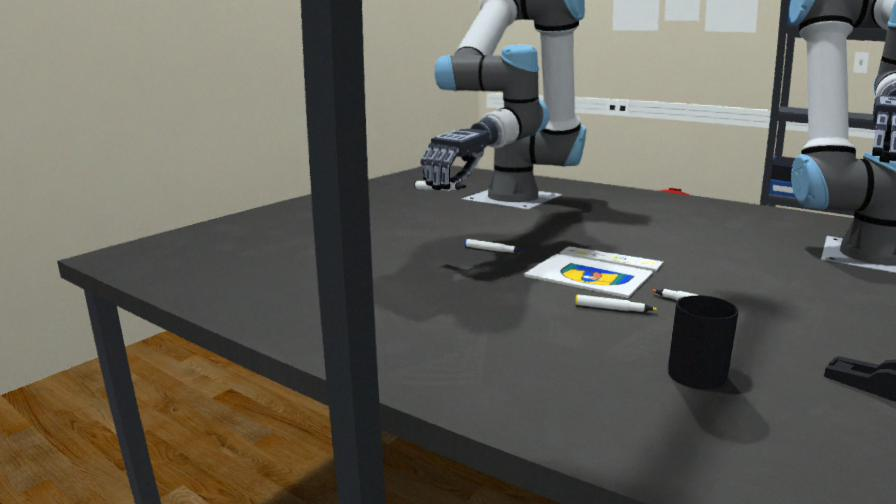

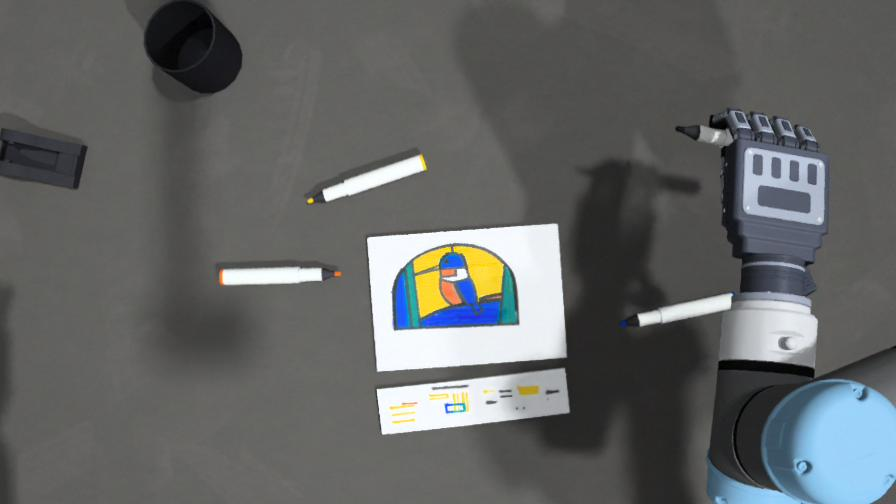

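Scaled by 2.800 from the camera's 896x504 image, which has a finer 1280x720 frame.

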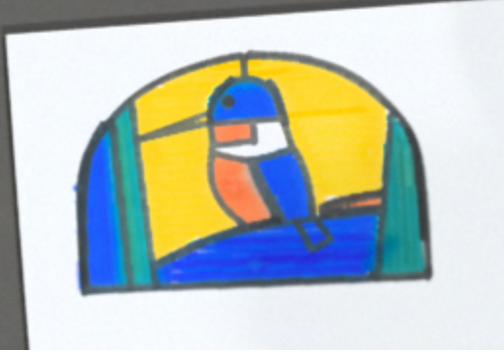

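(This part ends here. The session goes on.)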